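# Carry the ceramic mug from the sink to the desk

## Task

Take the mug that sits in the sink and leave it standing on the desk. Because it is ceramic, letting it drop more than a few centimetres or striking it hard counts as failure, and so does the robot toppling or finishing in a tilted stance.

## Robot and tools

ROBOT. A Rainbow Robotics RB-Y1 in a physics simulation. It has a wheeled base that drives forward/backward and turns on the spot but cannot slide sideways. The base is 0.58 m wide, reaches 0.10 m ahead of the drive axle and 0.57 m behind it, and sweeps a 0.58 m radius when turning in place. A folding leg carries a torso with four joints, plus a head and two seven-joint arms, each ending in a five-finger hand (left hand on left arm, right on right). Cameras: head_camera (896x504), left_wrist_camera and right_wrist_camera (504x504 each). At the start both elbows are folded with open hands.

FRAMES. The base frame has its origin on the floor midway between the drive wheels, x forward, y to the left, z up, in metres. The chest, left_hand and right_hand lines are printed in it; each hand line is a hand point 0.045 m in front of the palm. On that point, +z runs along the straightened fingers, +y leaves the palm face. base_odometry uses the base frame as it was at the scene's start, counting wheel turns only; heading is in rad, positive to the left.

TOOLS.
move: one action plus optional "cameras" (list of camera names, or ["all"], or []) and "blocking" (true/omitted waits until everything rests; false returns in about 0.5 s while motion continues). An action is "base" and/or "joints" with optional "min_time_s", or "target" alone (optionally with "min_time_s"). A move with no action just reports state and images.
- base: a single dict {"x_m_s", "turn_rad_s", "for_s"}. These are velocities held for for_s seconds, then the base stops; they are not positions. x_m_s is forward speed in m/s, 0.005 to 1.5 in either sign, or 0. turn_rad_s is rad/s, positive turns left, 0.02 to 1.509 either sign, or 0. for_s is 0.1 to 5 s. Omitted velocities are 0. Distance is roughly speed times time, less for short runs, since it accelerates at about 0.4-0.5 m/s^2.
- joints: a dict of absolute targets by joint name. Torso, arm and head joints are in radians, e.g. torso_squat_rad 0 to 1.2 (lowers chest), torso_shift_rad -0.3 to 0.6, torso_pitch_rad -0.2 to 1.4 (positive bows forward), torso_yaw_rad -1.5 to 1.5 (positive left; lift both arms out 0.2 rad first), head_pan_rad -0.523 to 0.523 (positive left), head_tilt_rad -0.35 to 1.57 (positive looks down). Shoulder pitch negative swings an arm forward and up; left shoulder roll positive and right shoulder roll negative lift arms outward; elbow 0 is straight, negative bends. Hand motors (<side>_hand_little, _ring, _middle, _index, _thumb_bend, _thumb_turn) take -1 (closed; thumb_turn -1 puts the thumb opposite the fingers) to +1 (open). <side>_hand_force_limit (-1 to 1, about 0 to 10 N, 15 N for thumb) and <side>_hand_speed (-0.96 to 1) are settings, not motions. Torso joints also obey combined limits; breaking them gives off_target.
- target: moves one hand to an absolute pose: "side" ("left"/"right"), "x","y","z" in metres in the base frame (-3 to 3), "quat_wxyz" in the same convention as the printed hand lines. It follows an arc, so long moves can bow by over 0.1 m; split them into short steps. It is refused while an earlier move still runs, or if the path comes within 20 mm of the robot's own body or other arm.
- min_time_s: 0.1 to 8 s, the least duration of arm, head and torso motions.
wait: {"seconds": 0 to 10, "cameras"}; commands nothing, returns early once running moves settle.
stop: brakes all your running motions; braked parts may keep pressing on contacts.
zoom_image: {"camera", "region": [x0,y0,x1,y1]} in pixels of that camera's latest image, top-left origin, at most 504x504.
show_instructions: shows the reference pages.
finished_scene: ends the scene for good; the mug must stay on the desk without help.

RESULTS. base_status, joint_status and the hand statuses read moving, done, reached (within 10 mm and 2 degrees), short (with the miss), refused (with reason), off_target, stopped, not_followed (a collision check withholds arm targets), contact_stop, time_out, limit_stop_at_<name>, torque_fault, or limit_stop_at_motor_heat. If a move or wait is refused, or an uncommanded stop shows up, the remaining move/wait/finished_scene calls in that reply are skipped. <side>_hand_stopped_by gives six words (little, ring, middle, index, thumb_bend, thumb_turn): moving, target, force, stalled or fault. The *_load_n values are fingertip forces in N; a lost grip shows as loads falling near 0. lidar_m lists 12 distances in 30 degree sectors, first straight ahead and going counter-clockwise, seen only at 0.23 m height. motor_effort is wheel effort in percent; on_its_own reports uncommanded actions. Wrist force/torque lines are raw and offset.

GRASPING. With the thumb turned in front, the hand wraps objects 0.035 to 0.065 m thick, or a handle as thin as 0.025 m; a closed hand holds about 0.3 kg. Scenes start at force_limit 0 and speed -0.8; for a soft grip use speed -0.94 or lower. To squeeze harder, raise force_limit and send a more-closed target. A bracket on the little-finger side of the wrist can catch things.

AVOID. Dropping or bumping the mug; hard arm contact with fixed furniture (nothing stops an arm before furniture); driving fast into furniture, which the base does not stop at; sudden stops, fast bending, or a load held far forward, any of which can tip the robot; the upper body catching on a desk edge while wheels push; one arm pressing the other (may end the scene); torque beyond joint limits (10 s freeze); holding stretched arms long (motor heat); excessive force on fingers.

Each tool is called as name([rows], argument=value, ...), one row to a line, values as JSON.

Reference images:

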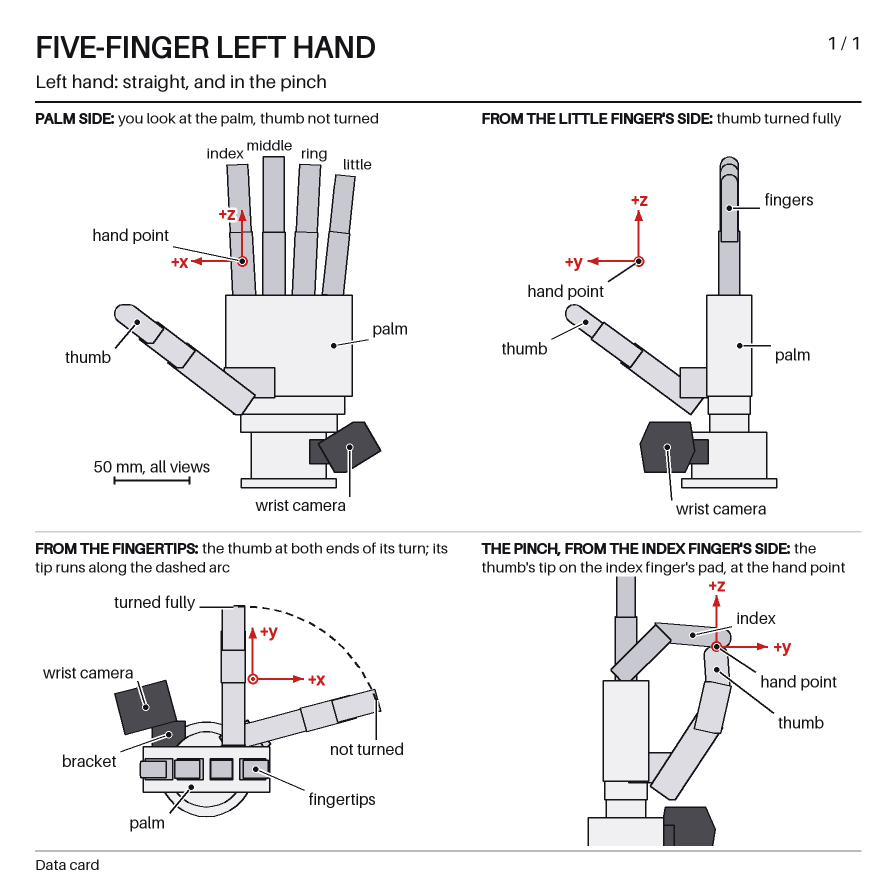

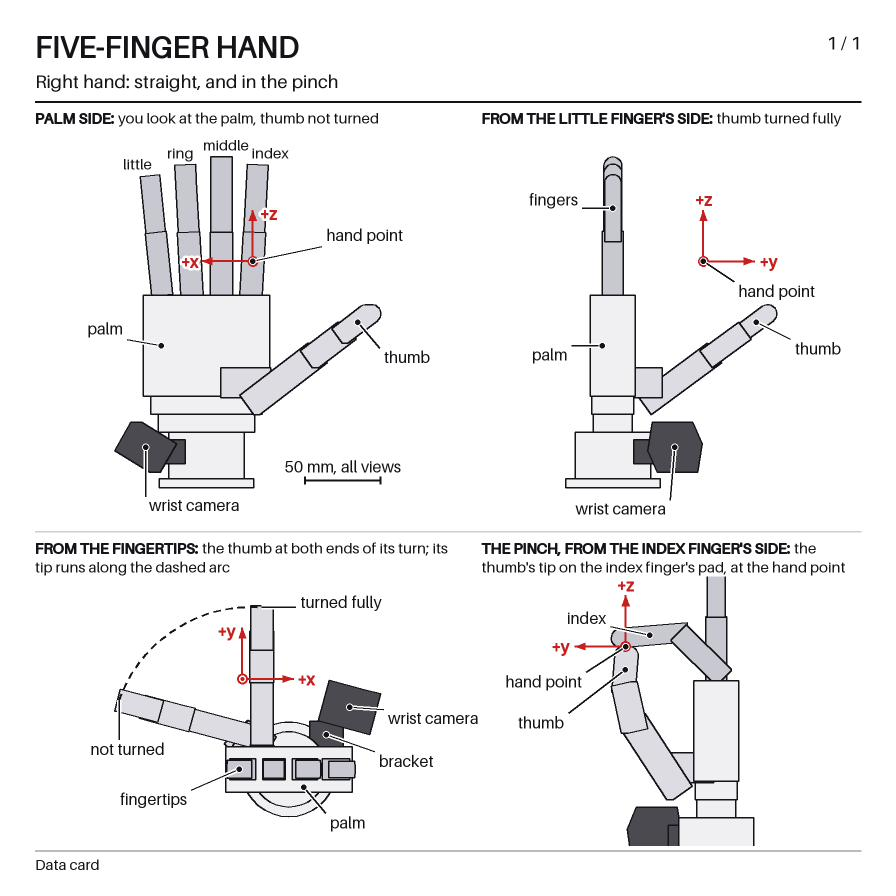

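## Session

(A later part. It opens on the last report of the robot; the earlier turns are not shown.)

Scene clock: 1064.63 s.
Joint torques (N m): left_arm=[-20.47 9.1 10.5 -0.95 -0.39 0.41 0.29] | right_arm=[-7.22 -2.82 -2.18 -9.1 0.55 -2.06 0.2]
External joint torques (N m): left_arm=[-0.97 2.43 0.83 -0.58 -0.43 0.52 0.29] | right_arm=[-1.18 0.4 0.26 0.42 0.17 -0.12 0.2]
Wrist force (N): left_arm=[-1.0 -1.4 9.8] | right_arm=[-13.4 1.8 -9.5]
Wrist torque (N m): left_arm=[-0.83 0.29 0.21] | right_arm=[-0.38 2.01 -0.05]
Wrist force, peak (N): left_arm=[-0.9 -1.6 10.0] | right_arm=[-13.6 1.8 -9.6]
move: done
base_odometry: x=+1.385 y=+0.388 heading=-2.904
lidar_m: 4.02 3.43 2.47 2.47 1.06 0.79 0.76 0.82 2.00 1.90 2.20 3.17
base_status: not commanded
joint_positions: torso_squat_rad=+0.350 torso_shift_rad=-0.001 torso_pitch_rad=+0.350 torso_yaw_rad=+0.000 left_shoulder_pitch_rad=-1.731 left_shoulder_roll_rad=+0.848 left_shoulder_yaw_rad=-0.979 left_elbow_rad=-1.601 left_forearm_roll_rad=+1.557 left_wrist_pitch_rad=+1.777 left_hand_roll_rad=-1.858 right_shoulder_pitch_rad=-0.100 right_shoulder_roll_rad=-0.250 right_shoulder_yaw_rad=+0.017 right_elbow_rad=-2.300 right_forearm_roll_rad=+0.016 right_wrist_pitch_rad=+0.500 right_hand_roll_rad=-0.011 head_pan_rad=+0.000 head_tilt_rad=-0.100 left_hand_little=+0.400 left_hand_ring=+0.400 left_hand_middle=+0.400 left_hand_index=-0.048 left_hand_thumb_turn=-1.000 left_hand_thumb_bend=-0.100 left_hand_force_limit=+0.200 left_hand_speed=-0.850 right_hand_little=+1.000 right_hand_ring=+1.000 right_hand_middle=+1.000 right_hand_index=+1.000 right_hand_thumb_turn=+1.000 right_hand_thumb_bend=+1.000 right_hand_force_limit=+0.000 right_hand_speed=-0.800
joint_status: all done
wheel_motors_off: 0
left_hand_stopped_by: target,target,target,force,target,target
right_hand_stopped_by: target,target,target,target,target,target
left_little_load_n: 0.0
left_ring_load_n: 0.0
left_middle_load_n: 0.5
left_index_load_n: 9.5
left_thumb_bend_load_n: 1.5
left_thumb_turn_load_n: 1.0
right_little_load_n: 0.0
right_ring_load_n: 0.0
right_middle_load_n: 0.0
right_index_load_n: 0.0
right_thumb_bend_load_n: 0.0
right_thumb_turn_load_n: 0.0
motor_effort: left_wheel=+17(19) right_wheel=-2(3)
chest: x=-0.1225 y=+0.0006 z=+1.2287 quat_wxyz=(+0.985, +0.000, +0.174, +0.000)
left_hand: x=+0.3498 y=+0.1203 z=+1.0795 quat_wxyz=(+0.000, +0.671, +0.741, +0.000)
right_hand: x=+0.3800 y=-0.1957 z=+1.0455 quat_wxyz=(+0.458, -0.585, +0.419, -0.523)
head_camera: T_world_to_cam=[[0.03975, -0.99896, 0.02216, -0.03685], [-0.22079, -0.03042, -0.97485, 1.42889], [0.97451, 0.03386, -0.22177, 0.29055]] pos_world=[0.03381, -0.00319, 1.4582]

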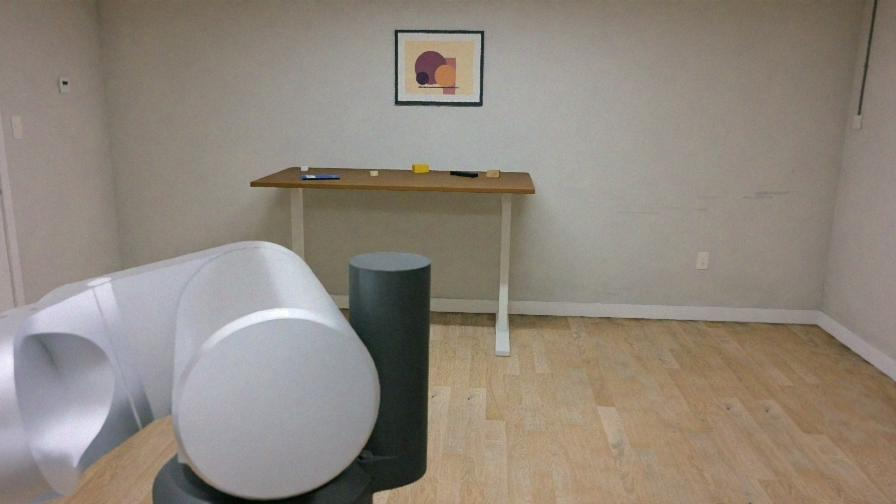

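move(base={"x_m_s": 0.4, "for_s": 5})

move(base={"x_m_s": 0.3, "for_s": 2.2}, joints={"head_tilt_rad": 0.15}, cameras=["head_camera", "left_wrist_camera"])

Scene clock: 1081.70 s.
Joint torques (N m): left_arm=[-20.2 8.95 10.31 -0.89 -0.33 0.49 0.38] | right_arm=[-7.16 -2.69 -2.01 -9.21 0.53 -2.09 0.2]
External joint torques (N m): left_arm=[-0.7 2.28 0.64 -0.51 -0.37 0.6 0.38] | right_arm=[-1.12 0.52 0.42 0.31 0.15 -0.15 0.2]
Wrist force (N): left_arm=[-1.0 -1.6 9.8] | right_arm=[-13.4 1.7 -9.4]
Wrist torque (N m): left_arm=[-0.85 0.29 0.23] | right_arm=[-0.42 2.02 -0.06]
Wrist force, peak (N): left_arm=[-0.9 -1.7 10.1] | right_arm=[-13.6 1.6 -9.9]
move: done
base_odometry: x=-0.560 y=-0.081 heading=-2.904
lidar_m: 2.04 2.32 2.46 2.42 2.26 2.83 2.74 3.08 2.04 2.22 2.32 2.59
base_status: done (sent for 5 of 5 s)
joint_positions: torso_squat_rad=+0.350 torso_shift_rad=-0.001 torso_pitch_rad=+0.350 torso_yaw_rad=+0.000 left_shoulder_pitch_rad=-1.731 left_shoulder_roll_rad=+0.848 left_shoulder_yaw_rad=-0.979 left_elbow_rad=-1.601 left_forearm_roll_rad=+1.557 left_wrist_pitch_rad=+1.777 left_hand_roll_rad=-1.858 right_shoulder_pitch_rad=-0.100 right_shoulder_roll_rad=-0.250 right_shoulder_yaw_rad=+0.017 right_elbow_rad=-2.300 right_forearm_roll_rad=+0.016 right_wrist_pitch_rad=+0.500 right_hand_roll_rad=-0.011 head_pan_rad=+0.000 head_tilt_rad=-0.100 left_hand_little=+0.400 left_hand_ring=+0.400 left_hand_middle=+0.400 left_hand_index=-0.048 left_hand_thumb_turn=-1.000 left_hand_thumb_bend=-0.100 left_hand_force_limit=+0.200 left_hand_speed=-0.850 right_hand_little=+1.000 right_hand_ring=+1.000 right_hand_middle=+1.000 right_hand_index=+1.000 right_hand_thumb_turn=+1.000 right_hand_thumb_bend=+1.000 right_hand_force_limit=+0.000 right_hand_speed=-0.800
joint_status: not commanded
wheel_motors_off: 0
left_hand_stopped_by: target,target,target,force,target,target
right_hand_stopped_by: target,target,target,target,target,target
left_little_load_n: 0.0
left_ring_load_n: 0.5
left_middle_load_n: 0.5
left_index_load_n: 9.5
left_thumb_bend_load_n: 1.5
left_thumb_turn_load_n: 1.0
right_little_load_n: 0.0
right_ring_load_n: -0.5
right_middle_load_n: 0.0
right_index_load_n: 0.0
right_thumb_bend_load_n: 0.0
right_thumb_turn_load_n: -0.5
motor_effort: left_wheel=-1(46) right_wheel=-2(35)
chest: x=-0.1223 y=+0.0006 z=+1.2286 quat_wxyz=(+0.985, +0.000, +0.174, +0.000)
left_hand: x=+0.3500 y=+0.1203 z=+1.0794 quat_wxyz=(-0.001, +0.671, +0.741, +0.000)
right_hand: x=+0.3801 y=-0.1956 z=+1.0454 quat_wxyz=(+0.457, -0.585, +0.419, -0.523)
pictures: none

Scene clock: 1085.00 s.
Joint torques (N m): left_arm=[-20.09 8.98 10.71 -0.98 -0.46 0.45 0.29] | right_arm=[-6.93 -2.93 -1.97 -9.24 0.5 -2.03 0.16]
External joint torques (N m): left_arm=[-0.59 2.31 1.04 -0.6 -0.51 0.56 0.29] | right_arm=[-0.89 0.28 0.47 0.28 0.12 -0.09 0.16]
Wrist force (N): left_arm=[-0.7 -1.6 9.7] | right_arm=[-13.5 1.7 -9.5]
Wrist torque (N m): left_arm=[-0.85 0.24 0.23] | right_arm=[-0.39 2.03 -0.05]
Wrist force, peak (N): left_arm=[-1.1 -1.5 10.2] | right_arm=[-13.6 1.6 -9.8]
move: done
base_odometry: x=-1.201 y=-0.237 heading=-2.904
lidar_m: 1.40 1.74 2.46 2.37 2.52 2.86 3.39 2.88 2.32 2.23 2.33 1.90
base_status: done (sent for 2.2 of 2.2 s)
joint_positions: torso_squat_rad=+0.350 torso_shift_rad=-0.001 torso_pitch_rad=+0.350 torso_yaw_rad=+0.000 left_shoulder_pitch_rad=-1.731 left_shoulder_roll_rad=+0.848 left_shoulder_yaw_rad=-0.979 left_elbow_rad=-1.601 left_forearm_roll_rad=+1.557 left_wrist_pitch_rad=+1.777 left_hand_roll_rad=-1.858 right_shoulder_pitch_rad=-0.100 right_shoulder_roll_rad=-0.250 right_shoulder_yaw_rad=+0.017 right_elbow_rad=-2.300 right_forearm_roll_rad=+0.016 right_wrist_pitch_rad=+0.500 right_hand_roll_rad=-0.011 head_pan_rad=+0.000 head_tilt_rad=+0.150 left_hand_little=+0.400 left_hand_ring=+0.400 left_hand_middle=+0.400 left_hand_index=-0.048 left_hand_thumb_turn=-1.000 left_hand_thumb_bend=-0.100 left_hand_force_limit=+0.200 left_hand_speed=-0.850 right_hand_little=+1.000 right_hand_ring=+1.000 right_hand_middle=+1.000 right_hand_index=+1.000 right_hand_thumb_turn=+1.000 right_hand_thumb_bend=+1.000 right_hand_force_limit=+0.000 right_hand_speed=-0.800
joint_status: all done
wheel_motors_off: 0
left_hand_stopped_by: target,target,target,force,target,target
right_hand_stopped_by: target,target,target,target,target,target
left_little_load_n: 0.0
left_ring_load_n: 0.0
left_middle_load_n: 0.5
left_index_load_n: 9.5
left_thumb_bend_load_n: 1.0
left_thumb_turn_load_n: 1.0
right_little_load_n: 0.0
right_ring_load_n: 0.0
right_middle_load_n: 0.0
right_index_load_n: 0.0
right_thumb_bend_load_n: 0.0
right_thumb_turn_load_n: 0.0
motor_effort: left_wheel=-3(25) right_wheel=-3(27)
chest: x=-0.1223 y=+0.0006 z=+1.2286 quat_wxyz=(+0.985, +0.000, +0.174, +0.000)
left_hand: x=+0.3500 y=+0.1203 z=+1.0794 quat_wxyz=(-0.001, +0.671, +0.741, +0.000)
right_hand: x=+0.3801 y=-0.1956 z=+1.0454 quat_wxyz=(+0.457, -0.585, +0.419, -0.523)
head_camera: T_world_to_cam=[[0.04383, -0.99897, 0.01172, -0.022], [-0.4554, -0.03042, -0.88977, 1.30131], [0.88921, 0.03366, -0.45626, 0.6178]] pos_world=[0.04422, -0.00319, 1.44]
left_wrist_camera: T_world_to_cam=[[-0.98317, 0.18022, -0.02989, 0.3589], [0.13939, 0.84583, 0.51493, -0.70201], [0.11808, 0.5021, -0.85671, 0.93342]] pos_world=[0.34049, 0.06043, 1.17189]

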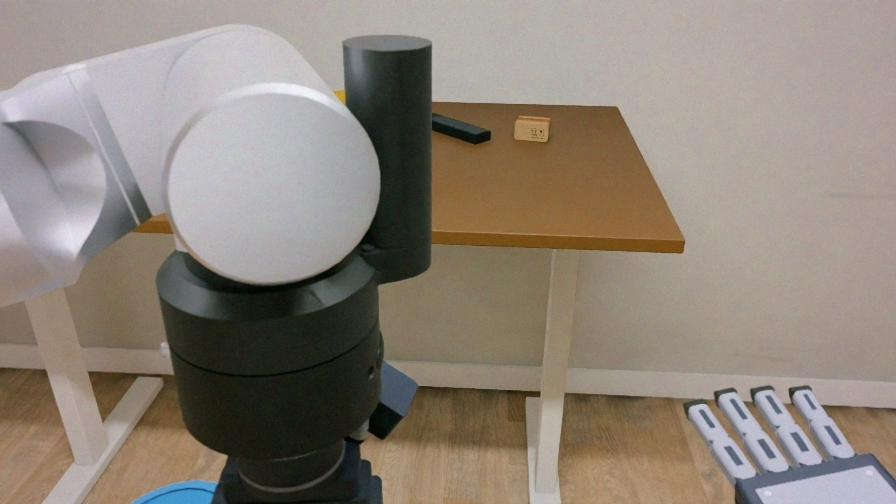

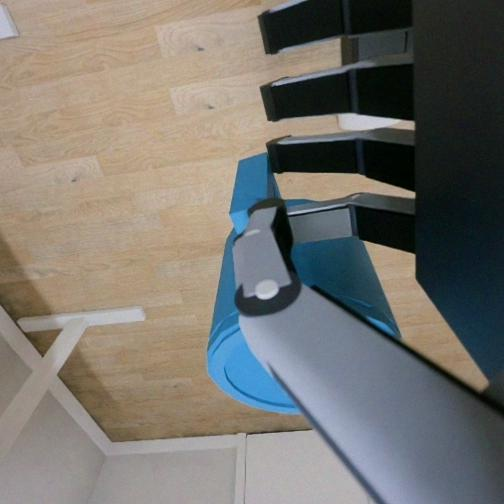

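move(joints={"torso_squat_rad": 0.05}, min_time_s=3, cameras=["head_camera", "right_wrist_camera"])

Scene clock: 1117.47 s.
Joint torques (N m): left_arm=[-19.57 9.09 10.36 -1.01 -0.39 0.54 0.33] | right_arm=[-6.86 -2.63 -2.17 -9.3 0.52 -2.05 0.09]
External joint torques (N m): left_arm=[-0.07 2.42 0.69 -0.63 -0.43 0.65 0.33] | right_arm=[-0.82 0.58 0.26 0.22 0.13 -0.11 0.09]
Wrist force (N): left_arm=[-0.7 -1.4 9.8] | right_arm=[-13.6 1.8 -9.4]
Wrist torque (N m): left_arm=[-0.84 0.24 0.22] | right_arm=[-0.40 2.06 -0.07]
Wrist force, peak (N): left_arm=[-0.9 -1.4 10.1] | right_arm=[-13.6 1.7 -9.5]
move: done
base_odometry: x=-1.201 y=-0.237 heading=-2.904
lidar_m: 1.39 1.74 2.47 2.38 2.52 2.86 3.40 2.89 2.31 2.24 2.32 1.92
base_status: not commanded
joint_positions: torso_squat_rad=+0.050 torso_shift_rad=-0.001 torso_pitch_rad=+0.350 torso_yaw_rad=+0.000 left_shoulder_pitch_rad=-1.731 left_shoulder_roll_rad=+0.848 left_shoulder_yaw_rad=-0.979 left_elbow_rad=-1.601 left_forearm_roll_rad=+1.557 left_wrist_pitch_rad=+1.777 left_hand_roll_rad=-1.858 right_shoulder_pitch_rad=-0.100 right_shoulder_roll_rad=-0.250 right_shoulder_yaw_rad=+0.017 right_elbow_rad=-2.300 right_forearm_roll_rad=+0.016 right_wrist_pitch_rad=+0.500 right_hand_roll_rad=-0.011 head_pan_rad=+0.000 head_tilt_rad=+0.150 left_hand_little=+0.400 left_hand_ring=+0.400 left_hand_middle=+0.400 left_hand_index=-0.048 left_hand_thumb_turn=-1.000 left_hand_thumb_bend=-0.100 left_hand_force_limit=+0.200 left_hand_speed=-0.850 right_hand_little=+1.000 right_hand_ring=+1.000 right_hand_middle=+1.000 right_hand_index=+1.000 right_hand_thumb_turn=+1.000 right_hand_thumb_bend=+1.000 right_hand_force_limit=+0.000 right_hand_speed=-0.800
joint_status: all done
wheel_motors_off: 0
left_hand_stopped_by: target,target,target,force,target,target
right_hand_stopped_by: target,target,target,target,target,target
left_little_load_n: 0.0
left_ring_load_n: 0.0
left_middle_load_n: 0.5
left_index_load_n: 9.5
left_thumb_bend_load_n: 1.5
left_thumb_turn_load_n: 1.0
right_little_load_n: 0.0
right_ring_load_n: 0.0
right_middle_load_n: 0.0
right_index_load_n: 0.0
right_thumb_bend_load_n: 0.0
right_thumb_turn_load_n: -0.5
motor_effort: left_wheel=-3(3) right_wheel=-3(4)
chest: x=-0.1223 y=+0.0006 z=+1.2702 quat_wxyz=(+0.985, +0.000, +0.174, +0.000)
left_hand: x=+0.3499 y=+0.1203 z=+1.1210 quat_wxyz=(-0.001, +0.671, +0.741, +0.000)
right_hand: x=+0.3801 y=-0.1956 z=+1.0870 quat_wxyz=(+0.457, -0.585, +0.419, -0.523)
head_camera: T_world_to_cam=[[0.04383, -0.99897, 0.01172, -0.02249], [-0.4554, -0.03042, -0.88977, 1.33828], [0.88921, 0.03366, -0.45626, 0.63687]] pos_world=[0.04412, -0.00319, 1.4816]
right_wrist_camera: T_world_to_cam=[[0.06544, -0.47845, -0.87567, 0.83334], [-0.63552, 0.65658, -0.40623, 0.81364], [0.76931, 0.58309, -0.26109, 0.22107]] pos_world=[0.29247, -0.26442, 1.11798]

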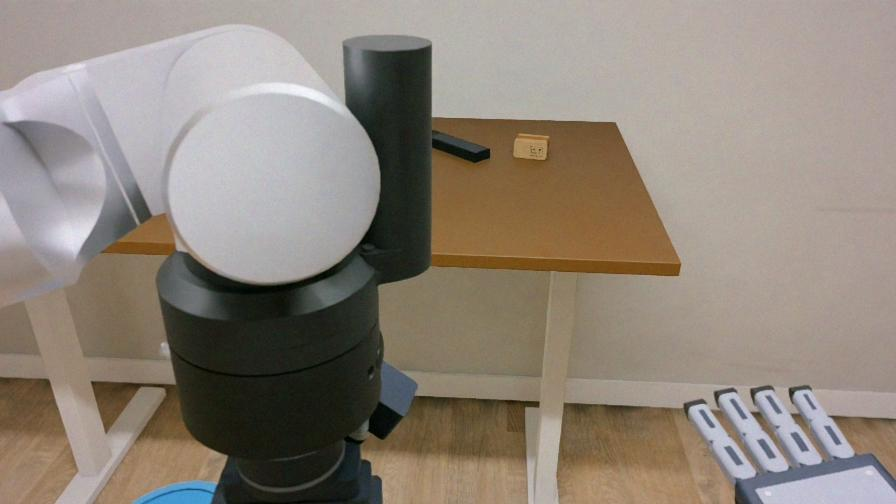

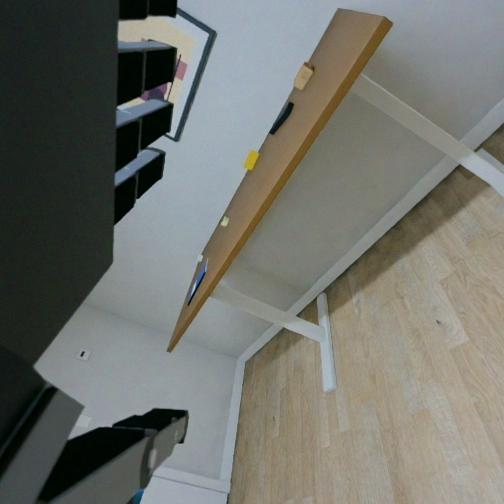

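move(base={"x_m_s": 0.25, "for_s": 2.4}, joints={"head_tilt_rad": 0.6}, cameras=["head_camera", "left_wrist_camera", "right_wrist_camera"])

Scene clock: 1146.80 s.
Joint torques (N m): left_arm=[-19.44 8.66 10.2 -0.78 -0.53 0.45 0.18] | right_arm=[-6.97 -2.63 -2.23 -9.2 0.51 -2 0.17]
External joint torques (N m): left_arm=[0.06 1.99 0.53 -0.4 -0.57 0.56 0.18] | right_arm=[-0.92 0.58 0.2 0.32 0.13 -0.06 0.17]
Wrist force (N): left_arm=[-0.7 -1.3 9.8] | right_arm=[-13.4 1.7 -9.4]
Wrist torque (N m): left_arm=[-0.84 0.23 0.22] | right_arm=[-0.42 2.01 -0.06]
Wrist force, peak (N): left_arm=[-0.6 -1.6 10.1] | right_arm=[-13.7 1.7 -9.6]
move: done
base_odometry: x=-1.784 y=-0.378 heading=-2.904
lidar_m: 0.80 1.30 1.30 2.37 2.52 3.09 3.99 2.74 2.34 2.25 1.75 0.81
base_status: done (sent for 2.4 of 2.4 s)
joint_positions: torso_squat_rad=+0.050 torso_shift_rad=-0.001 torso_pitch_rad=+0.350 torso_yaw_rad=+0.000 left_shoulder_pitch_rad=-1.731 left_shoulder_roll_rad=+0.848 left_shoulder_yaw_rad=-0.979 left_elbow_rad=-1.601 left_forearm_roll_rad=+1.557 left_wrist_pitch_rad=+1.777 left_hand_roll_rad=-1.858 right_shoulder_pitch_rad=-0.100 right_shoulder_roll_rad=-0.250 right_shoulder_yaw_rad=+0.017 right_elbow_rad=-2.300 right_forearm_roll_rad=+0.016 right_wrist_pitch_rad=+0.500 right_hand_roll_rad=-0.011 head_pan_rad=+0.000 head_tilt_rad=+0.600 left_hand_little=+0.400 left_hand_ring=+0.400 left_hand_middle=+0.400 left_hand_index=-0.048 left_hand_thumb_turn=-1.000 left_hand_thumb_bend=-0.100 left_hand_force_limit=+0.200 left_hand_speed=-0.850 right_hand_little=+1.000 right_hand_ring=+1.000 right_hand_middle=+1.000 right_hand_index=+1.000 right_hand_thumb_turn=+1.000 right_hand_thumb_bend=+1.000 right_hand_force_limit=+0.000 right_hand_speed=-0.800
joint_status: all done
wheel_motors_off: 0
left_hand_stopped_by: target,target,target,force,target,target
right_hand_stopped_by: target,target,target,target,target,target
left_little_load_n: 0.0
left_ring_load_n: 0.0
left_middle_load_n: 0.5
left_index_load_n: 9.5
left_thumb_bend_load_n: 1.5
left_thumb_turn_load_n: 1.5
right_little_load_n: -0.5
right_ring_load_n: 0.0
right_middle_load_n: 0.0
right_index_load_n: 0.0
right_thumb_bend_load_n: 0.0
right_thumb_turn_load_n: 0.0
motor_effort: left_wheel=-2(25) right_wheel=-3(28)
chest: x=-0.1223 y=+0.0006 z=+1.2703 quat_wxyz=(+0.985, +0.000, +0.174, +0.000)
left_hand: x=+0.3500 y=+0.1203 z=+1.1211 quat_wxyz=(+0.000, +0.671, +0.741, +0.000)
right_hand: x=+0.3801 y=-0.1956 z=+1.0870 quat_wxyz=(+0.457, -0.585, +0.419, -0.523)
head_camera: T_world_to_cam=[[0.04432, -0.99898, -0.00819, 0.00644], [-0.79706, -0.03041, -0.60313, 0.9112], [0.60227, 0.03326, -0.7976, 1.12257]] pos_world=[0.04991, -0.00319, 1.44499]
left_wrist_camera: T_world_to_cam=[[-0.98316, 0.18027, -0.02997, 0.36023], [0.13939, 0.84582, 0.51494, -0.72345], [0.11818, 0.50209, -0.8567, 0.96902]] pos_world=[0.34049, 0.06043, 1.21349]
right_wrist_camera: T_world_to_cam=[[0.06544, -0.47845, -0.87567, 0.83334], [-0.63552, 0.65658, -0.40623, 0.81364], [0.76931, 0.58309, -0.26109, 0.22107]] pos_world=[0.29247, -0.26442, 1.11798]

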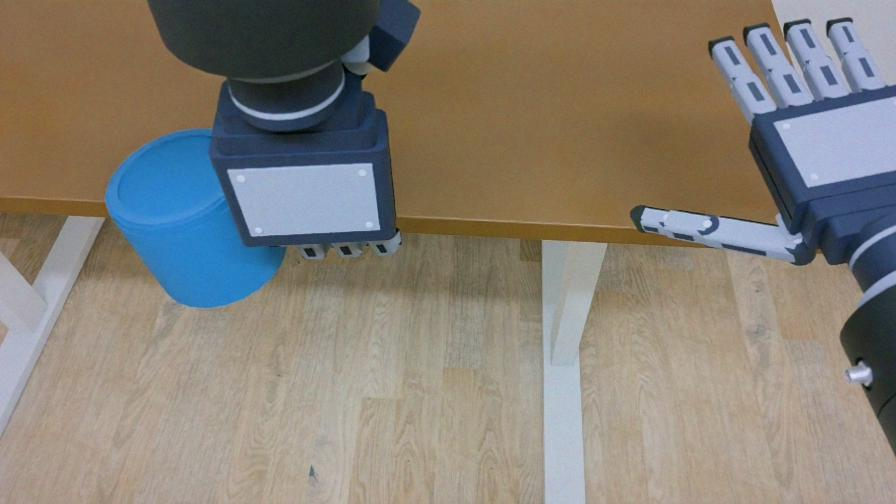

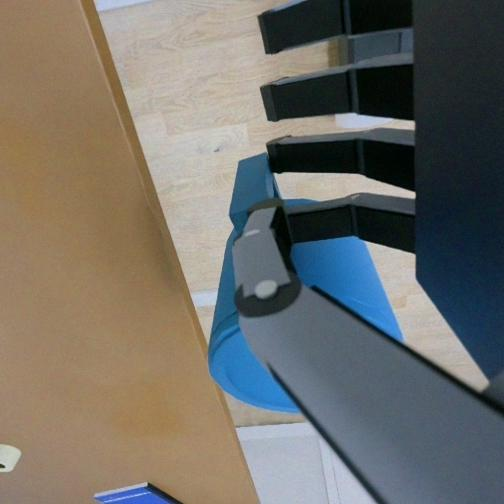

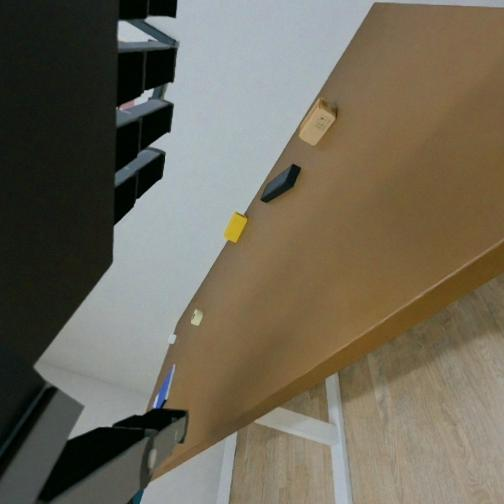

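move(base={"x_m_s": 0.15, "for_s": 1.8}, joints={"head_tilt_rad": 0.7}, cameras=["head_camera", "left_wrist_camera", "right_wrist_camera"])

Scene clock: 1159.43 s.
Joint torques (N m): left_arm=[-20.1 8.89 10.17 -0.9 -0.44 0.52 0.27] | right_arm=[-6.97 -2.66 -2.13 -9.26 0.58 -2.16 0.12]
External joint torques (N m): left_arm=[-0.6 2.21 0.5 -0.52 -0.49 0.63 0.27] | right_arm=[-0.92 0.55 0.3 0.26 0.19 -0.22 0.12]
Wrist force (N): left_arm=[-0.7 -1.4 9.6] | right_arm=[-13.6 1.9 -9.2]
Wrist torque (N m): left_arm=[-0.86 0.23 0.22] | right_arm=[-0.40 2.05 -0.07]
Wrist force, peak (N): left_arm=[-0.7 -1.5 10.1] | right_arm=[-13.6 1.7 -9.7]
move: done
base_odometry: x=-2.047 y=-0.441 heading=-2.904
lidar_m: 0.98 1.04 1.15 2.36 2.47 3.30 4.26 2.94 2.32 2.26 1.40 0.54
base_status: done (sent for 1.8 of 1.8 s)
joint_positions: torso_squat_rad=+0.050 torso_shift_rad=-0.001 torso_pitch_rad=+0.350 torso_yaw_rad=+0.000 left_shoulder_pitch_rad=-1.731 left_shoulder_roll_rad=+0.848 left_shoulder_yaw_rad=-0.979 left_elbow_rad=-1.601 left_forearm_roll_rad=+1.557 left_wrist_pitch_rad=+1.777 left_hand_roll_rad=-1.858 right_shoulder_pitch_rad=-0.100 right_shoulder_roll_rad=-0.250 right_shoulder_yaw_rad=+0.017 right_elbow_rad=-2.300 right_forearm_roll_rad=+0.016 right_wrist_pitch_rad=+0.500 right_hand_roll_rad=-0.011 head_pan_rad=+0.000 head_tilt_rad=+0.700 left_hand_little=+0.400 left_hand_ring=+0.400 left_hand_middle=+0.400 left_hand_index=-0.048 left_hand_thumb_turn=-1.000 left_hand_thumb_bend=-0.100 left_hand_force_limit=+0.200 left_hand_speed=-0.850 right_hand_little=+1.000 right_hand_ring=+1.000 right_hand_middle=+1.000 right_hand_index=+1.000 right_hand_thumb_turn=+1.000 right_hand_thumb_bend=+1.000 right_hand_force_limit=+0.000 right_hand_speed=-0.800
joint_status: all done
wheel_motors_off: 0
left_hand_stopped_by: target,target,target,force,target,target
right_hand_stopped_by: target,target,target,target,target,target
left_little_load_n: 0.0
left_ring_load_n: 0.0
left_middle_load_n: 0.5
left_index_load_n: 10.0
left_thumb_bend_load_n: 1.0
left_thumb_turn_load_n: 1.5
right_little_load_n: 0.0
right_ring_load_n: 0.0
right_middle_load_n: 0.0
right_index_load_n: 0.0
right_thumb_bend_load_n: 0.0
right_thumb_turn_load_n: 0.0
motor_effort: left_wheel=-3(25) right_wheel=-3(28)
chest: x=-0.1223 y=+0.0006 z=+1.2703 quat_wxyz=(+0.985, +0.000, +0.174, +0.000)
left_hand: x=+0.3499 y=+0.1203 z=+1.1211 quat_wxyz=(+0.000, +0.671, +0.741, +0.000)
right_hand: x=+0.3801 y=-0.1956 z=+1.0870 quat_wxyz=(+0.457, -0.585, +0.419, -0.523)
head_camera: T_world_to_cam=[[0.04328, -0.99898, -0.01257, 0.01276], [-0.85328, -0.03042, -0.52057, 0.78954], [0.51966, 0.03326, -0.85373, 1.20129]] pos_world=[0.04889, -0.00319, 1.43674]
left_wrist_camera: T_world_to_cam=[[-0.98316, 0.18027, -0.02997, 0.36013], [0.13939, 0.84582, 0.51494, -0.72344], [0.11818, 0.50209, -0.8567, 0.96903]] pos_world=[0.34039, 0.06043, 1.21349]
right_wrist_camera: T_world_to_cam=[[0.06544, -0.47845, -0.87567, 0.83334], [-0.63552, 0.65658, -0.40623, 0.81364], [0.76931, 0.58309, -0.26109, 0.22107]] pos_world=[0.29247, -0.26442, 1.11798]

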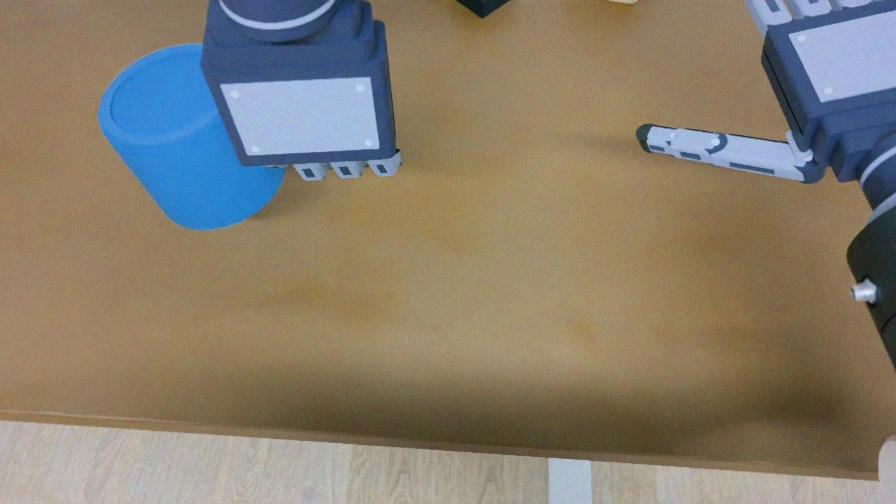

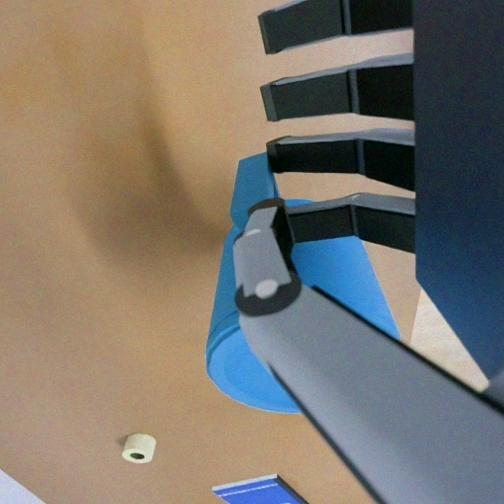

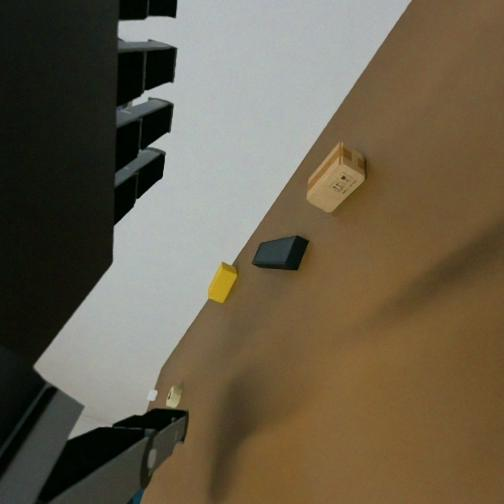

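move(target={"side": "left", "x": 0.352, "y": 0.1203, "z": 1.07, "quat_wxyz": [0, 0.6709, 0.7415, 0]}, min_time_s=2)

move(target={"side": "left", "x": 0.352, "y": 0.1203, "z": 1.045, "quat_wxyz": [0, 0.6709, 0.7415, 0]}, min_time_s=1.5, cameras=["head_camera", "left_wrist_camera", "right_wrist_camera"])

Scene clock: 1173.80 s.
Joint torques (N m): left_arm=[-17.78 5.58 9.11 -1.99 -0.64 -0.07 -0.06] | right_arm=[-6.92 -2.55 -2.12 -9.15 0.51 -2.09 0.12]
External joint torques (N m): left_arm=[1.7 -1.06 -0.68 -1.04 -0.68 0.04 -0.06] | right_arm=[-0.88 0.66 0.31 0.37 0.12 -0.15 0.12]
Wrist force (N): left_arm=[-0.8 -1.6 9.6] | right_arm=[-13.5 1.8 -9.2]
Wrist torque (N m): left_arm=[-0.85 0.23 0.01] | right_arm=[-0.42 2.02 -0.05]
Wrist force, peak (N): left_arm=[-0.7 -1.6 10.0] | right_arm=[-13.8 1.8 -9.2]
move: done
base_odometry: x=-2.047 y=-0.441 heading=-2.904
lidar_m: 0.99 1.03 1.16 2.35 2.49 3.29 4.26 2.95 2.32 2.25 1.38 0.55
base_status: not commanded
joint_positions: torso_squat_rad=+0.050 torso_shift_rad=-0.001 torso_pitch_rad=+0.350 torso_yaw_rad=+0.000 left_shoulder_pitch_rad=-1.641 left_shoulder_roll_rad=+0.829 left_shoulder_yaw_rad=-1.032 left_elbow_rad=-1.612 left_forearm_roll_rad=+1.473 left_wrist_pitch_rad=+1.684 left_hand_roll_rad=-1.868 right_shoulder_pitch_rad=-0.100 right_shoulder_roll_rad=-0.250 right_shoulder_yaw_rad=+0.017 right_elbow_rad=-2.300 right_forearm_roll_rad=+0.016 right_wrist_pitch_rad=+0.500 right_hand_roll_rad=-0.011 head_pan_rad=+0.000 head_tilt_rad=+0.700 left_hand_little=+0.400 left_hand_ring=+0.400 left_hand_middle=+0.400 left_hand_index=-0.048 left_hand_thumb_turn=-1.000 left_hand_thumb_bend=-0.100 left_hand_force_limit=+0.200 left_hand_speed=-0.850 right_hand_little=+1.000 right_hand_ring=+1.000 right_hand_middle=+1.000 right_hand_index=+1.000 right_hand_thumb_turn=+1.000 right_hand_thumb_bend=+1.000 right_hand_force_limit=+0.000 right_hand_speed=-0.800
joint_status: all done
wheel_motors_off: 0
left_hand_stopped_by: target,target,target,force,target,target
right_hand_stopped_by: target,target,target,target,target,target
left_little_load_n: 0.0
left_ring_load_n: 0.0
left_middle_load_n: 0.5
left_index_load_n: 9.5
left_thumb_bend_load_n: 1.5
left_thumb_turn_load_n: 1.5
right_little_load_n: 0.0
right_ring_load_n: -0.5
right_middle_load_n: 0.0
right_index_load_n: -0.5
right_thumb_bend_load_n: 0.0
right_thumb_turn_load_n: 0.0
motor_effort: left_wheel=-3(3) right_wheel=-2(3)
chest: x=-0.1223 y=+0.0006 z=+1.2703 quat_wxyz=(+0.985, +0.000, +0.174, +0.000)
left_hand: x=+0.3519 y=+0.1206 z=+1.0702 quat_wxyz=(+0.000, +0.671, +0.742, +0.000)
left_hand_status: reached (checked arc that bows 2 mm and turns the hand up to 0 deg, planned for 2.0 s): 0 mm and 0.0 deg off.
right_hand: x=+0.3801 y=-0.1956 z=+1.0870 quat_wxyz=(+0.457, -0.585, +0.419, -0.523)
pictures: none

Scene clock: 1175.63 s.
Joint torques (N m): left_arm=[-17.52 5.84 9.07 -0.33 -0.68 -0.04 -0.16] | right_arm=[-6.89 -2.81 -2 -9.34 0.54 -2.03 0.21]
External joint torques (N m): left_arm=[1.92 -0.74 -0.72 0.92 -0.72 0.07 -0.16] | right_arm=[-0.84 0.4 0.43 0.18 0.15 -0.09 0.21]
Wrist force (N): left_arm=[-0.7 -1.6 9.7] | right_arm=[-13.5 1.7 -9.3]
Wrist torque (N m): left_arm=[-0.88 0.23 0.01] | right_arm=[-0.43 2.03 -0.07]
Wrist force, peak (N): left_arm=[-0.6 -1.6 9.9] | right_arm=[-13.7 2.0 -9.3]
move: done
base_odometry: x=-2.047 y=-0.441 heading=-2.904
lidar_m: 0.99 1.05 1.15 2.35 2.47 3.32 4.26 2.95 2.33 2.27 1.39 0.55
base_status: not commanded
joint_positions: torso_squat_rad=+0.050 torso_shift_rad=-0.001 torso_pitch_rad=+0.350 torso_yaw_rad=+0.000 left_shoulder_pitch_rad=-1.599 left_shoulder_roll_rad=+0.815 left_shoulder_yaw_rad=-1.059 left_elbow_rad=-1.607 left_forearm_roll_rad=+1.432 left_wrist_pitch_rad=+1.639 left_hand_roll_rad=-1.874 right_shoulder_pitch_rad=-0.100 right_shoulder_roll_rad=-0.250 right_shoulder_yaw_rad=+0.017 right_elbow_rad=-2.300 right_forearm_roll_rad=+0.016 right_wrist_pitch_rad=+0.500 right_hand_roll_rad=-0.011 head_pan_rad=+0.000 head_tilt_rad=+0.700 left_hand_little=+0.400 left_hand_ring=+0.400 left_hand_middle=+0.400 left_hand_index=-0.048 left_hand_thumb_turn=-1.000 left_hand_thumb_bend=-0.100 left_hand_force_limit=+0.200 left_hand_speed=-0.850 right_hand_little=+1.000 right_hand_ring=+1.000 right_hand_middle=+1.000 right_hand_index=+1.000 right_hand_thumb_turn=+1.000 right_hand_thumb_bend=+1.000 right_hand_force_limit=+0.000 right_hand_speed=-0.800
joint_status: all done
wheel_motors_off: 0
left_hand_stopped_by: target,target,target,force,target,target
right_hand_stopped_by: target,target,target,target,target,target
left_little_load_n: 0.0
left_ring_load_n: 0.0
left_middle_load_n: 0.5
left_index_load_n: 9.5
left_thumb_bend_load_n: 1.5
left_thumb_turn_load_n: 1.5
right_little_load_n: 0.0
right_ring_load_n: 0.0
right_middle_load_n: 0.0
right_index_load_n: 0.0
right_thumb_bend_load_n: 0.0
right_thumb_turn_load_n: -0.5
motor_effort: left_wheel=-2(3) right_wheel=-3(4)
chest: x=-0.1223 y=+0.0006 z=+1.2703 quat_wxyz=(+0.985, +0.000, +0.174, +0.000)
left_hand: x=+0.3520 y=+0.1204 z=+1.0451 quat_wxyz=(+0.000, +0.671, +0.742, +0.000)
left_hand_status: reached (checked arc that bows 1 mm and turns the hand up to 0 deg, planned for 1.5 s): 0 mm and 0.0 deg off.
right_hand: x=+0.3801 y=-0.1956 z=+1.0870 quat_wxyz=(+0.457, -0.585, +0.419, -0.523)
head_camera: T_world_to_cam=[[0.04328, -0.99898, -0.01257, 0.01276], [-0.85328, -0.03042, -0.52057, 0.78954], [0.51966, 0.03326, -0.85373, 1.20129]] pos_world=[0.04889, -0.00319, 1.43674]
left_wrist_camera: T_world_to_cam=[[-0.98322, 0.17974, -0.03127, 0.36132], [0.13829, 0.84605, 0.51486, -0.6843], [0.119, 0.50189, -0.85671, 0.90332]] pos_world=[0.34239, 0.06063, 1.13749]
right_wrist_camera: T_world_to_cam=[[0.06544, -0.47845, -0.87567, 0.83334], [-0.63552, 0.65658, -0.40623, 0.81364], [0.76931, 0.58309, -0.26109, 0.22107]] pos_world=[0.29247, -0.26442, 1.11798]

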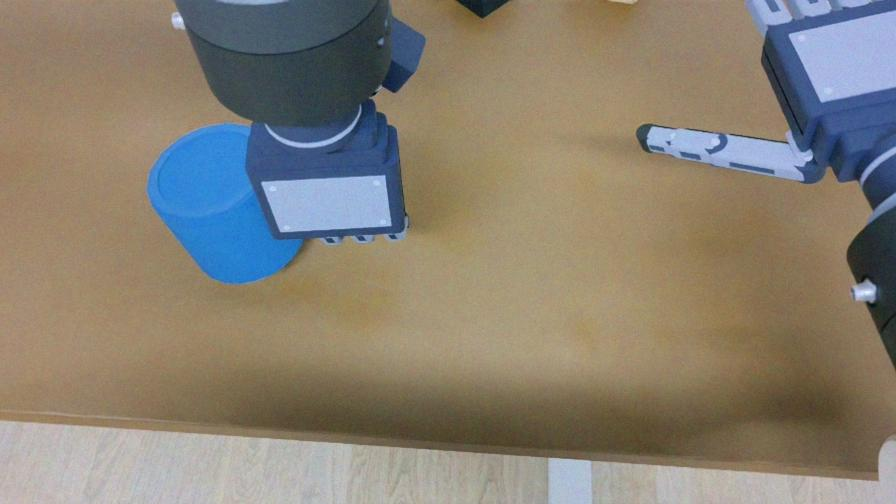

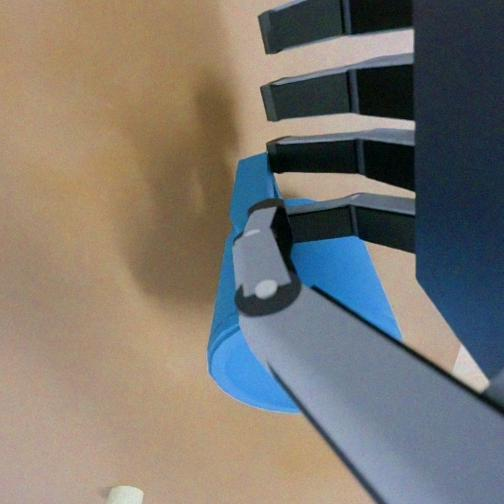

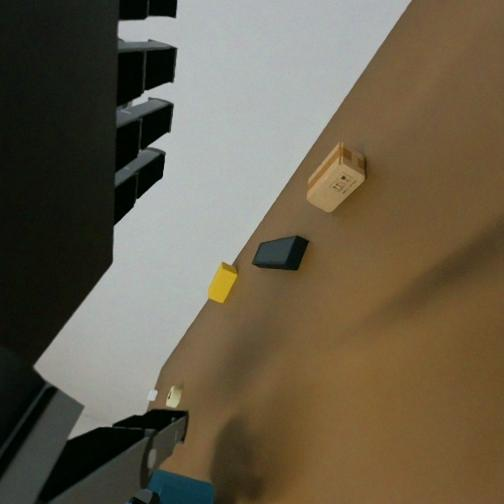

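move(target={"side": "left", "x": 0.352, "y": 0.1203, "z": 1.036, "quat_wxyz": [0, 0.6709, 0.7415, 0]}, min_time_s=1)

move(target={"side": "left", "x": 0.352, "y": 0.1203, "z": 1.030, "quat_wxyz": [0, 0.6709, 0.7415, 0]}, min_time_s=1, cameras=["head_camera", "left_wrist_camera"])

Scene clock: 1181.27 s.
Joint torques (N m): left_arm=[-17.36 5.56 8.99 -0.41 -0.59 -0.05 -0.21] | right_arm=[-7.03 -3.02 -2.25 -9.24 0.51 -2.05 0.12]
External joint torques (N m): left_arm=[2.05 -0.99 -0.79 0.93 -0.63 0.06 -0.21] | right_arm=[-0.99 0.19 0.19 0.28 0.13 -0.11 0.12]
Wrist force (N): left_arm=[-0.9 -1.1 9.7] | right_arm=[-13.5 1.8 -9.1]
Wrist torque (N m): left_arm=[-0.82 0.26 0.01] | right_arm=[-0.42 2.03 -0.06]
Wrist force, peak (N): left_arm=[-0.9 -1.3 9.9] | right_arm=[-13.7 1.7 -9.4]
move: done
base_odometry: x=-2.047 y=-0.441 heading=-2.904
lidar_m: 0.99 1.04 1.16 2.36 2.48 3.30 4.27 2.95 2.33 2.26 1.38 0.55
base_status: not commanded
joint_positions: torso_squat_rad=+0.050 torso_shift_rad=-0.001 torso_pitch_rad=+0.350 torso_yaw_rad=+0.000 left_shoulder_pitch_rad=-1.585 left_shoulder_roll_rad=+0.810 left_shoulder_yaw_rad=-1.068 left_elbow_rad=-1.605 left_forearm_roll_rad=+1.418 left_wrist_pitch_rad=+1.623 left_hand_roll_rad=-1.876 right_shoulder_pitch_rad=-0.100 right_shoulder_roll_rad=-0.250 right_shoulder_yaw_rad=+0.017 right_elbow_rad=-2.300 right_forearm_roll_rad=+0.016 right_wrist_pitch_rad=+0.500 right_hand_roll_rad=-0.011 head_pan_rad=+0.000 head_tilt_rad=+0.700 left_hand_little=+0.400 left_hand_ring=+0.400 left_hand_middle=+0.400 left_hand_index=-0.048 left_hand_thumb_turn=-1.000 left_hand_thumb_bend=-0.100 left_hand_force_limit=+0.200 left_hand_speed=-0.850 right_hand_little=+1.000 right_hand_ring=+1.000 right_hand_middle=+1.000 right_hand_index=+1.000 right_hand_thumb_turn=+1.000 right_hand_thumb_bend=+1.000 right_hand_force_limit=+0.000 right_hand_speed=-0.800
joint_status: all done
wheel_motors_off: 0
left_hand_stopped_by: target,target,target,force,target,target
right_hand_stopped_by: target,target,target,target,target,target
left_little_load_n: 0.0
left_ring_load_n: 0.0
left_middle_load_n: 0.5
left_index_load_n: 10.0
left_thumb_bend_load_n: 1.5
left_thumb_turn_load_n: 1.0
right_little_load_n: 0.0
right_ring_load_n: -0.5
right_middle_load_n: 0.0
right_index_load_n: 0.0
right_thumb_bend_load_n: 0.0
right_thumb_turn_load_n: -0.5
motor_effort: left_wheel=-2(3) right_wheel=-3(3)
chest: x=-0.1223 y=+0.0006 z=+1.2703 quat_wxyz=(+0.985, +0.000, +0.174, +0.000)
left_hand: x=+0.3518 y=+0.1205 z=+1.0363 quat_wxyz=(+0.000, +0.671, +0.742, +0.000)
left_hand_status: reached (checked arc that bows 0 mm and turns the hand up to 0 deg, planned for 1.0 s): 0 mm and 0.0 deg off.
right_hand: x=+0.3801 y=-0.1956 z=+1.0870 quat_wxyz=(+0.457, -0.585, +0.419, -0.523)
pictures: none

Scene clock: 1182.60 s.
Joint torques (N m): left_arm=[-17.59 5.31 8.98 -0.4 -0.72 -0.08 -0.21] | right_arm=[-6.83 -2.62 -1.95 -9.31 0.63 -2.08 0.16]
External joint torques (N m): left_arm=[1.82 -1.23 -0.78 1.02 -0.76 0.03 -0.21] | right_arm=[-0.79 0.59 0.48 0.21 0.25 -0.14 0.16]
Wrist force (N): left_arm=[-0.7 -1.4 9.4] | right_arm=[-13.5 1.9 -9.1]
Wrist torque (N m): left_arm=[-0.85 0.24 0.00] | right_arm=[-0.40 2.02 -0.05]
Wrist force, peak (N): left_arm=[-0.7 -1.4 9.7] | right_arm=[-13.7 1.7 -9.3]
move: done
base_odometry: x=-2.047 y=-0.441 heading=-2.904
lidar_m: 0.99 1.04 1.14 2.36 2.48 3.30 4.26 2.95 2.32 2.26 1.38 0.53
base_status: not commanded
joint_positions: torso_squat_rad=+0.050 torso_shift_rad=-0.001 torso_pitch_rad=+0.350 torso_yaw_rad=+0.000 left_shoulder_pitch_rad=-1.575 left_shoulder_roll_rad=+0.805 left_shoulder_yaw_rad=-1.075 left_elbow_rad=-1.601 left_forearm_roll_rad=+1.408 left_wrist_pitch_rad=+1.612 left_hand_roll_rad=-1.879 right_shoulder_pitch_rad=-0.100 right_shoulder_roll_rad=-0.250 right_shoulder_yaw_rad=+0.017 right_elbow_rad=-2.300 right_forearm_roll_rad=+0.016 right_wrist_pitch_rad=+0.500 right_hand_roll_rad=-0.011 head_pan_rad=+0.000 head_tilt_rad=+0.700 left_hand_little=+0.400 left_hand_ring=+0.400 left_hand_middle=+0.400 left_hand_index=-0.048 left_hand_thumb_turn=-1.000 left_hand_thumb_bend=-0.100 left_hand_force_limit=+0.200 left_hand_speed=-0.850 right_hand_little=+1.000 right_hand_ring=+1.000 right_hand_middle=+1.000 right_hand_index=+1.000 right_hand_thumb_turn=+1.000 right_hand_thumb_bend=+1.000 right_hand_force_limit=+0.000 right_hand_speed=-0.800
joint_status: all done
wheel_motors_off: 0
left_hand_stopped_by: target,target,target,force,target,target
right_hand_stopped_by: target,target,target,target,target,target
left_little_load_n: 0.0
left_ring_load_n: 0.0
left_middle_load_n: 0.5
left_index_load_n: 9.5
left_thumb_bend_load_n: 1.5
left_thumb_turn_load_n: 1.0
right_little_load_n: 0.0
right_ring_load_n: 0.0
right_middle_load_n: 0.0
right_index_load_n: 0.0
right_thumb_bend_load_n: 0.0
right_thumb_turn_load_n: -0.5
motor_effort: left_wheel=-2(3) right_wheel=-2(4)
chest: x=-0.1223 y=+0.0006 z=+1.2703 quat_wxyz=(+0.985, +0.000, +0.174, +0.000)
left_hand: x=+0.3519 y=+0.1204 z=+1.0302 quat_wxyz=(+0.000, +0.671, +0.742, +0.000)
left_hand_status: reached (checked arc that bows 0 mm and turns the hand up to 0 deg, planned for 1.0 s): 0 mm and 0.0 deg off.
right_hand: x=+0.3801 y=-0.1956 z=+1.0870 quat_wxyz=(+0.457, -0.585, +0.419, -0.523)
head_camera: T_world_to_cam=[[0.04328, -0.99898, -0.01257, 0.01276], [-0.85328, -0.03042, -0.52057, 0.78954], [0.51966, 0.03326, -0.85373, 1.20129]] pos_world=[0.04889, -0.00319, 1.43674]
left_wrist_camera: T_world_to_cam=[[-0.9832, 0.17984, -0.03121, 0.36067], [0.13841, 0.84603, 0.51486, -0.67665], [0.119, 0.50189, -0.85671, 0.89057]] pos_world=[0.34229, 0.06063, 1.12259]

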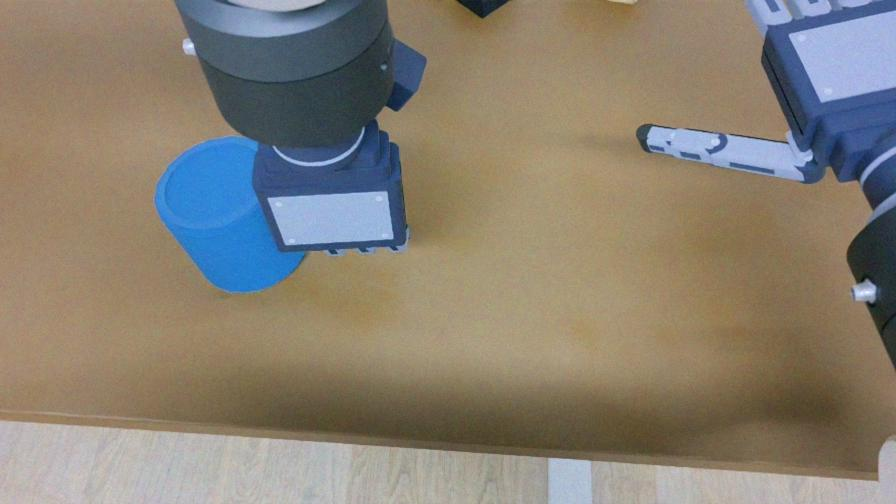

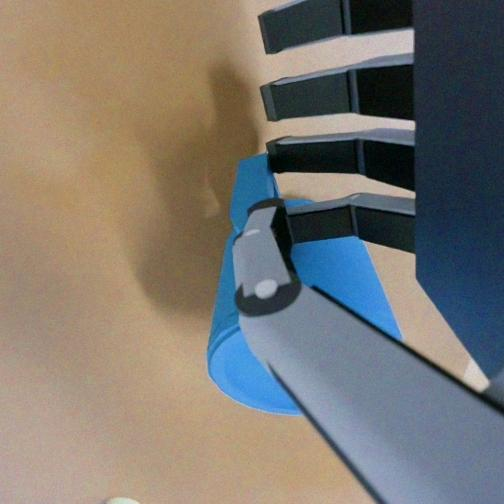

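move(target={"side": "left", "x": 0.352, "y": 0.1203, "z": 1.0265, "quat_wxyz": [0, 0.6709, 0.7415, 0]}, min_time_s=0.8)

Scene clock: 1189.00 s.
Joint torques (N m): left_arm=[-17.24 5.61 8.86 -0.39 -0.57 -0.11 -0.33] | right_arm=[-6.78 -2.7 -2.06 -9.2 0.53 -1.99 0.17]
External joint torques (N m): left_arm=[2.17 -0.91 -0.89 1.07 -0.61 0 -0.33] | right_arm=[-0.73 0.51 0.37 0.32 0.14 -0.05 0.16]
Wrist force (N): left_arm=[-0.7 -1.6 8.7] | right_arm=[-13.6 1.7 -9.2]
Wrist torque (N m): left_arm=[-0.85 0.26 0.00] | right_arm=[-0.42 2.05 -0.08]
Wrist force, peak (N): left_arm=[-0.5 -1.6 9.4] | right_arm=[-13.8 1.7 -9.3]
move: done
base_odometry: x=-2.047 y=-0.441 heading=-2.904
lidar_m: 0.98 1.04 1.15 2.36 2.47 3.30 4.27 2.95 2.34 2.25 1.36 0.54
base_status: not commanded
joint_positions: torso_squat_rad=+0.050 torso_shift_rad=-0.001 torso_pitch_rad=+0.350 torso_yaw_rad=+0.000 left_shoulder_pitch_rad=-1.570 left_shoulder_roll_rad=+0.803 left_shoulder_yaw_rad=-1.079 left_elbow_rad=-1.599 left_forearm_roll_rad=+1.402 left_wrist_pitch_rad=+1.605 left_hand_roll_rad=-1.880 right_shoulder_pitch_rad=-0.100 right_shoulder_roll_rad=-0.250 right_shoulder_yaw_rad=+0.017 right_elbow_rad=-2.300 right_forearm_roll_rad=+0.016 right_wrist_pitch_rad=+0.500 right_hand_roll_rad=-0.011 head_pan_rad=+0.000 head_tilt_rad=+0.700 left_hand_little=+0.400 left_hand_ring=+0.400 left_hand_middle=+0.400 left_hand_index=-0.048 left_hand_thumb_turn=-1.000 left_hand_thumb_bend=-0.100 left_hand_force_limit=+0.200 left_hand_speed=-0.850 right_hand_little=+1.000 right_hand_ring=+1.000 right_hand_middle=+1.000 right_hand_index=+1.000 right_hand_thumb_turn=+1.000 right_hand_thumb_bend=+1.000 right_hand_force_limit=+0.000 right_hand_speed=-0.800
joint_status: all done
wheel_motors_off: 0
left_hand_stopped_by: target,target,target,force,target,target
right_hand_stopped_by: target,target,target,target,target,target
left_little_load_n: 0.0
left_ring_load_n: 0.0
left_middle_load_n: 0.5
left_index_load_n: 7.5
left_thumb_bend_load_n: 1.5
left_thumb_turn_load_n: 0.0
right_little_load_n: 0.0
right_ring_load_n: 0.0
right_middle_load_n: 0.0
right_index_load_n: 0.0
right_thumb_bend_load_n: 0.0
right_thumb_turn_load_n: 0.0
motor_effort: left_wheel=-2(3) right_wheel=-2(3)
chest: x=-0.1223 y=+0.0006 z=+1.2703 quat_wxyz=(+0.985, +0.000, +0.174, +0.000)
left_hand: x=+0.3520 y=+0.1204 z=+1.0267 quat_wxyz=(+0.000, +0.671, +0.742, +0.000)
left_hand_status: reached (checked arc that bows 0 mm and turns the hand up to 0 deg, planned for 0.8 s): 0 mm and 0.0 deg off.
right_hand: x=+0.3801 y=-0.1956 z=+1.0870 quat_wxyz=(+0.457, -0.585, +0.419, -0.523)
pictures: none


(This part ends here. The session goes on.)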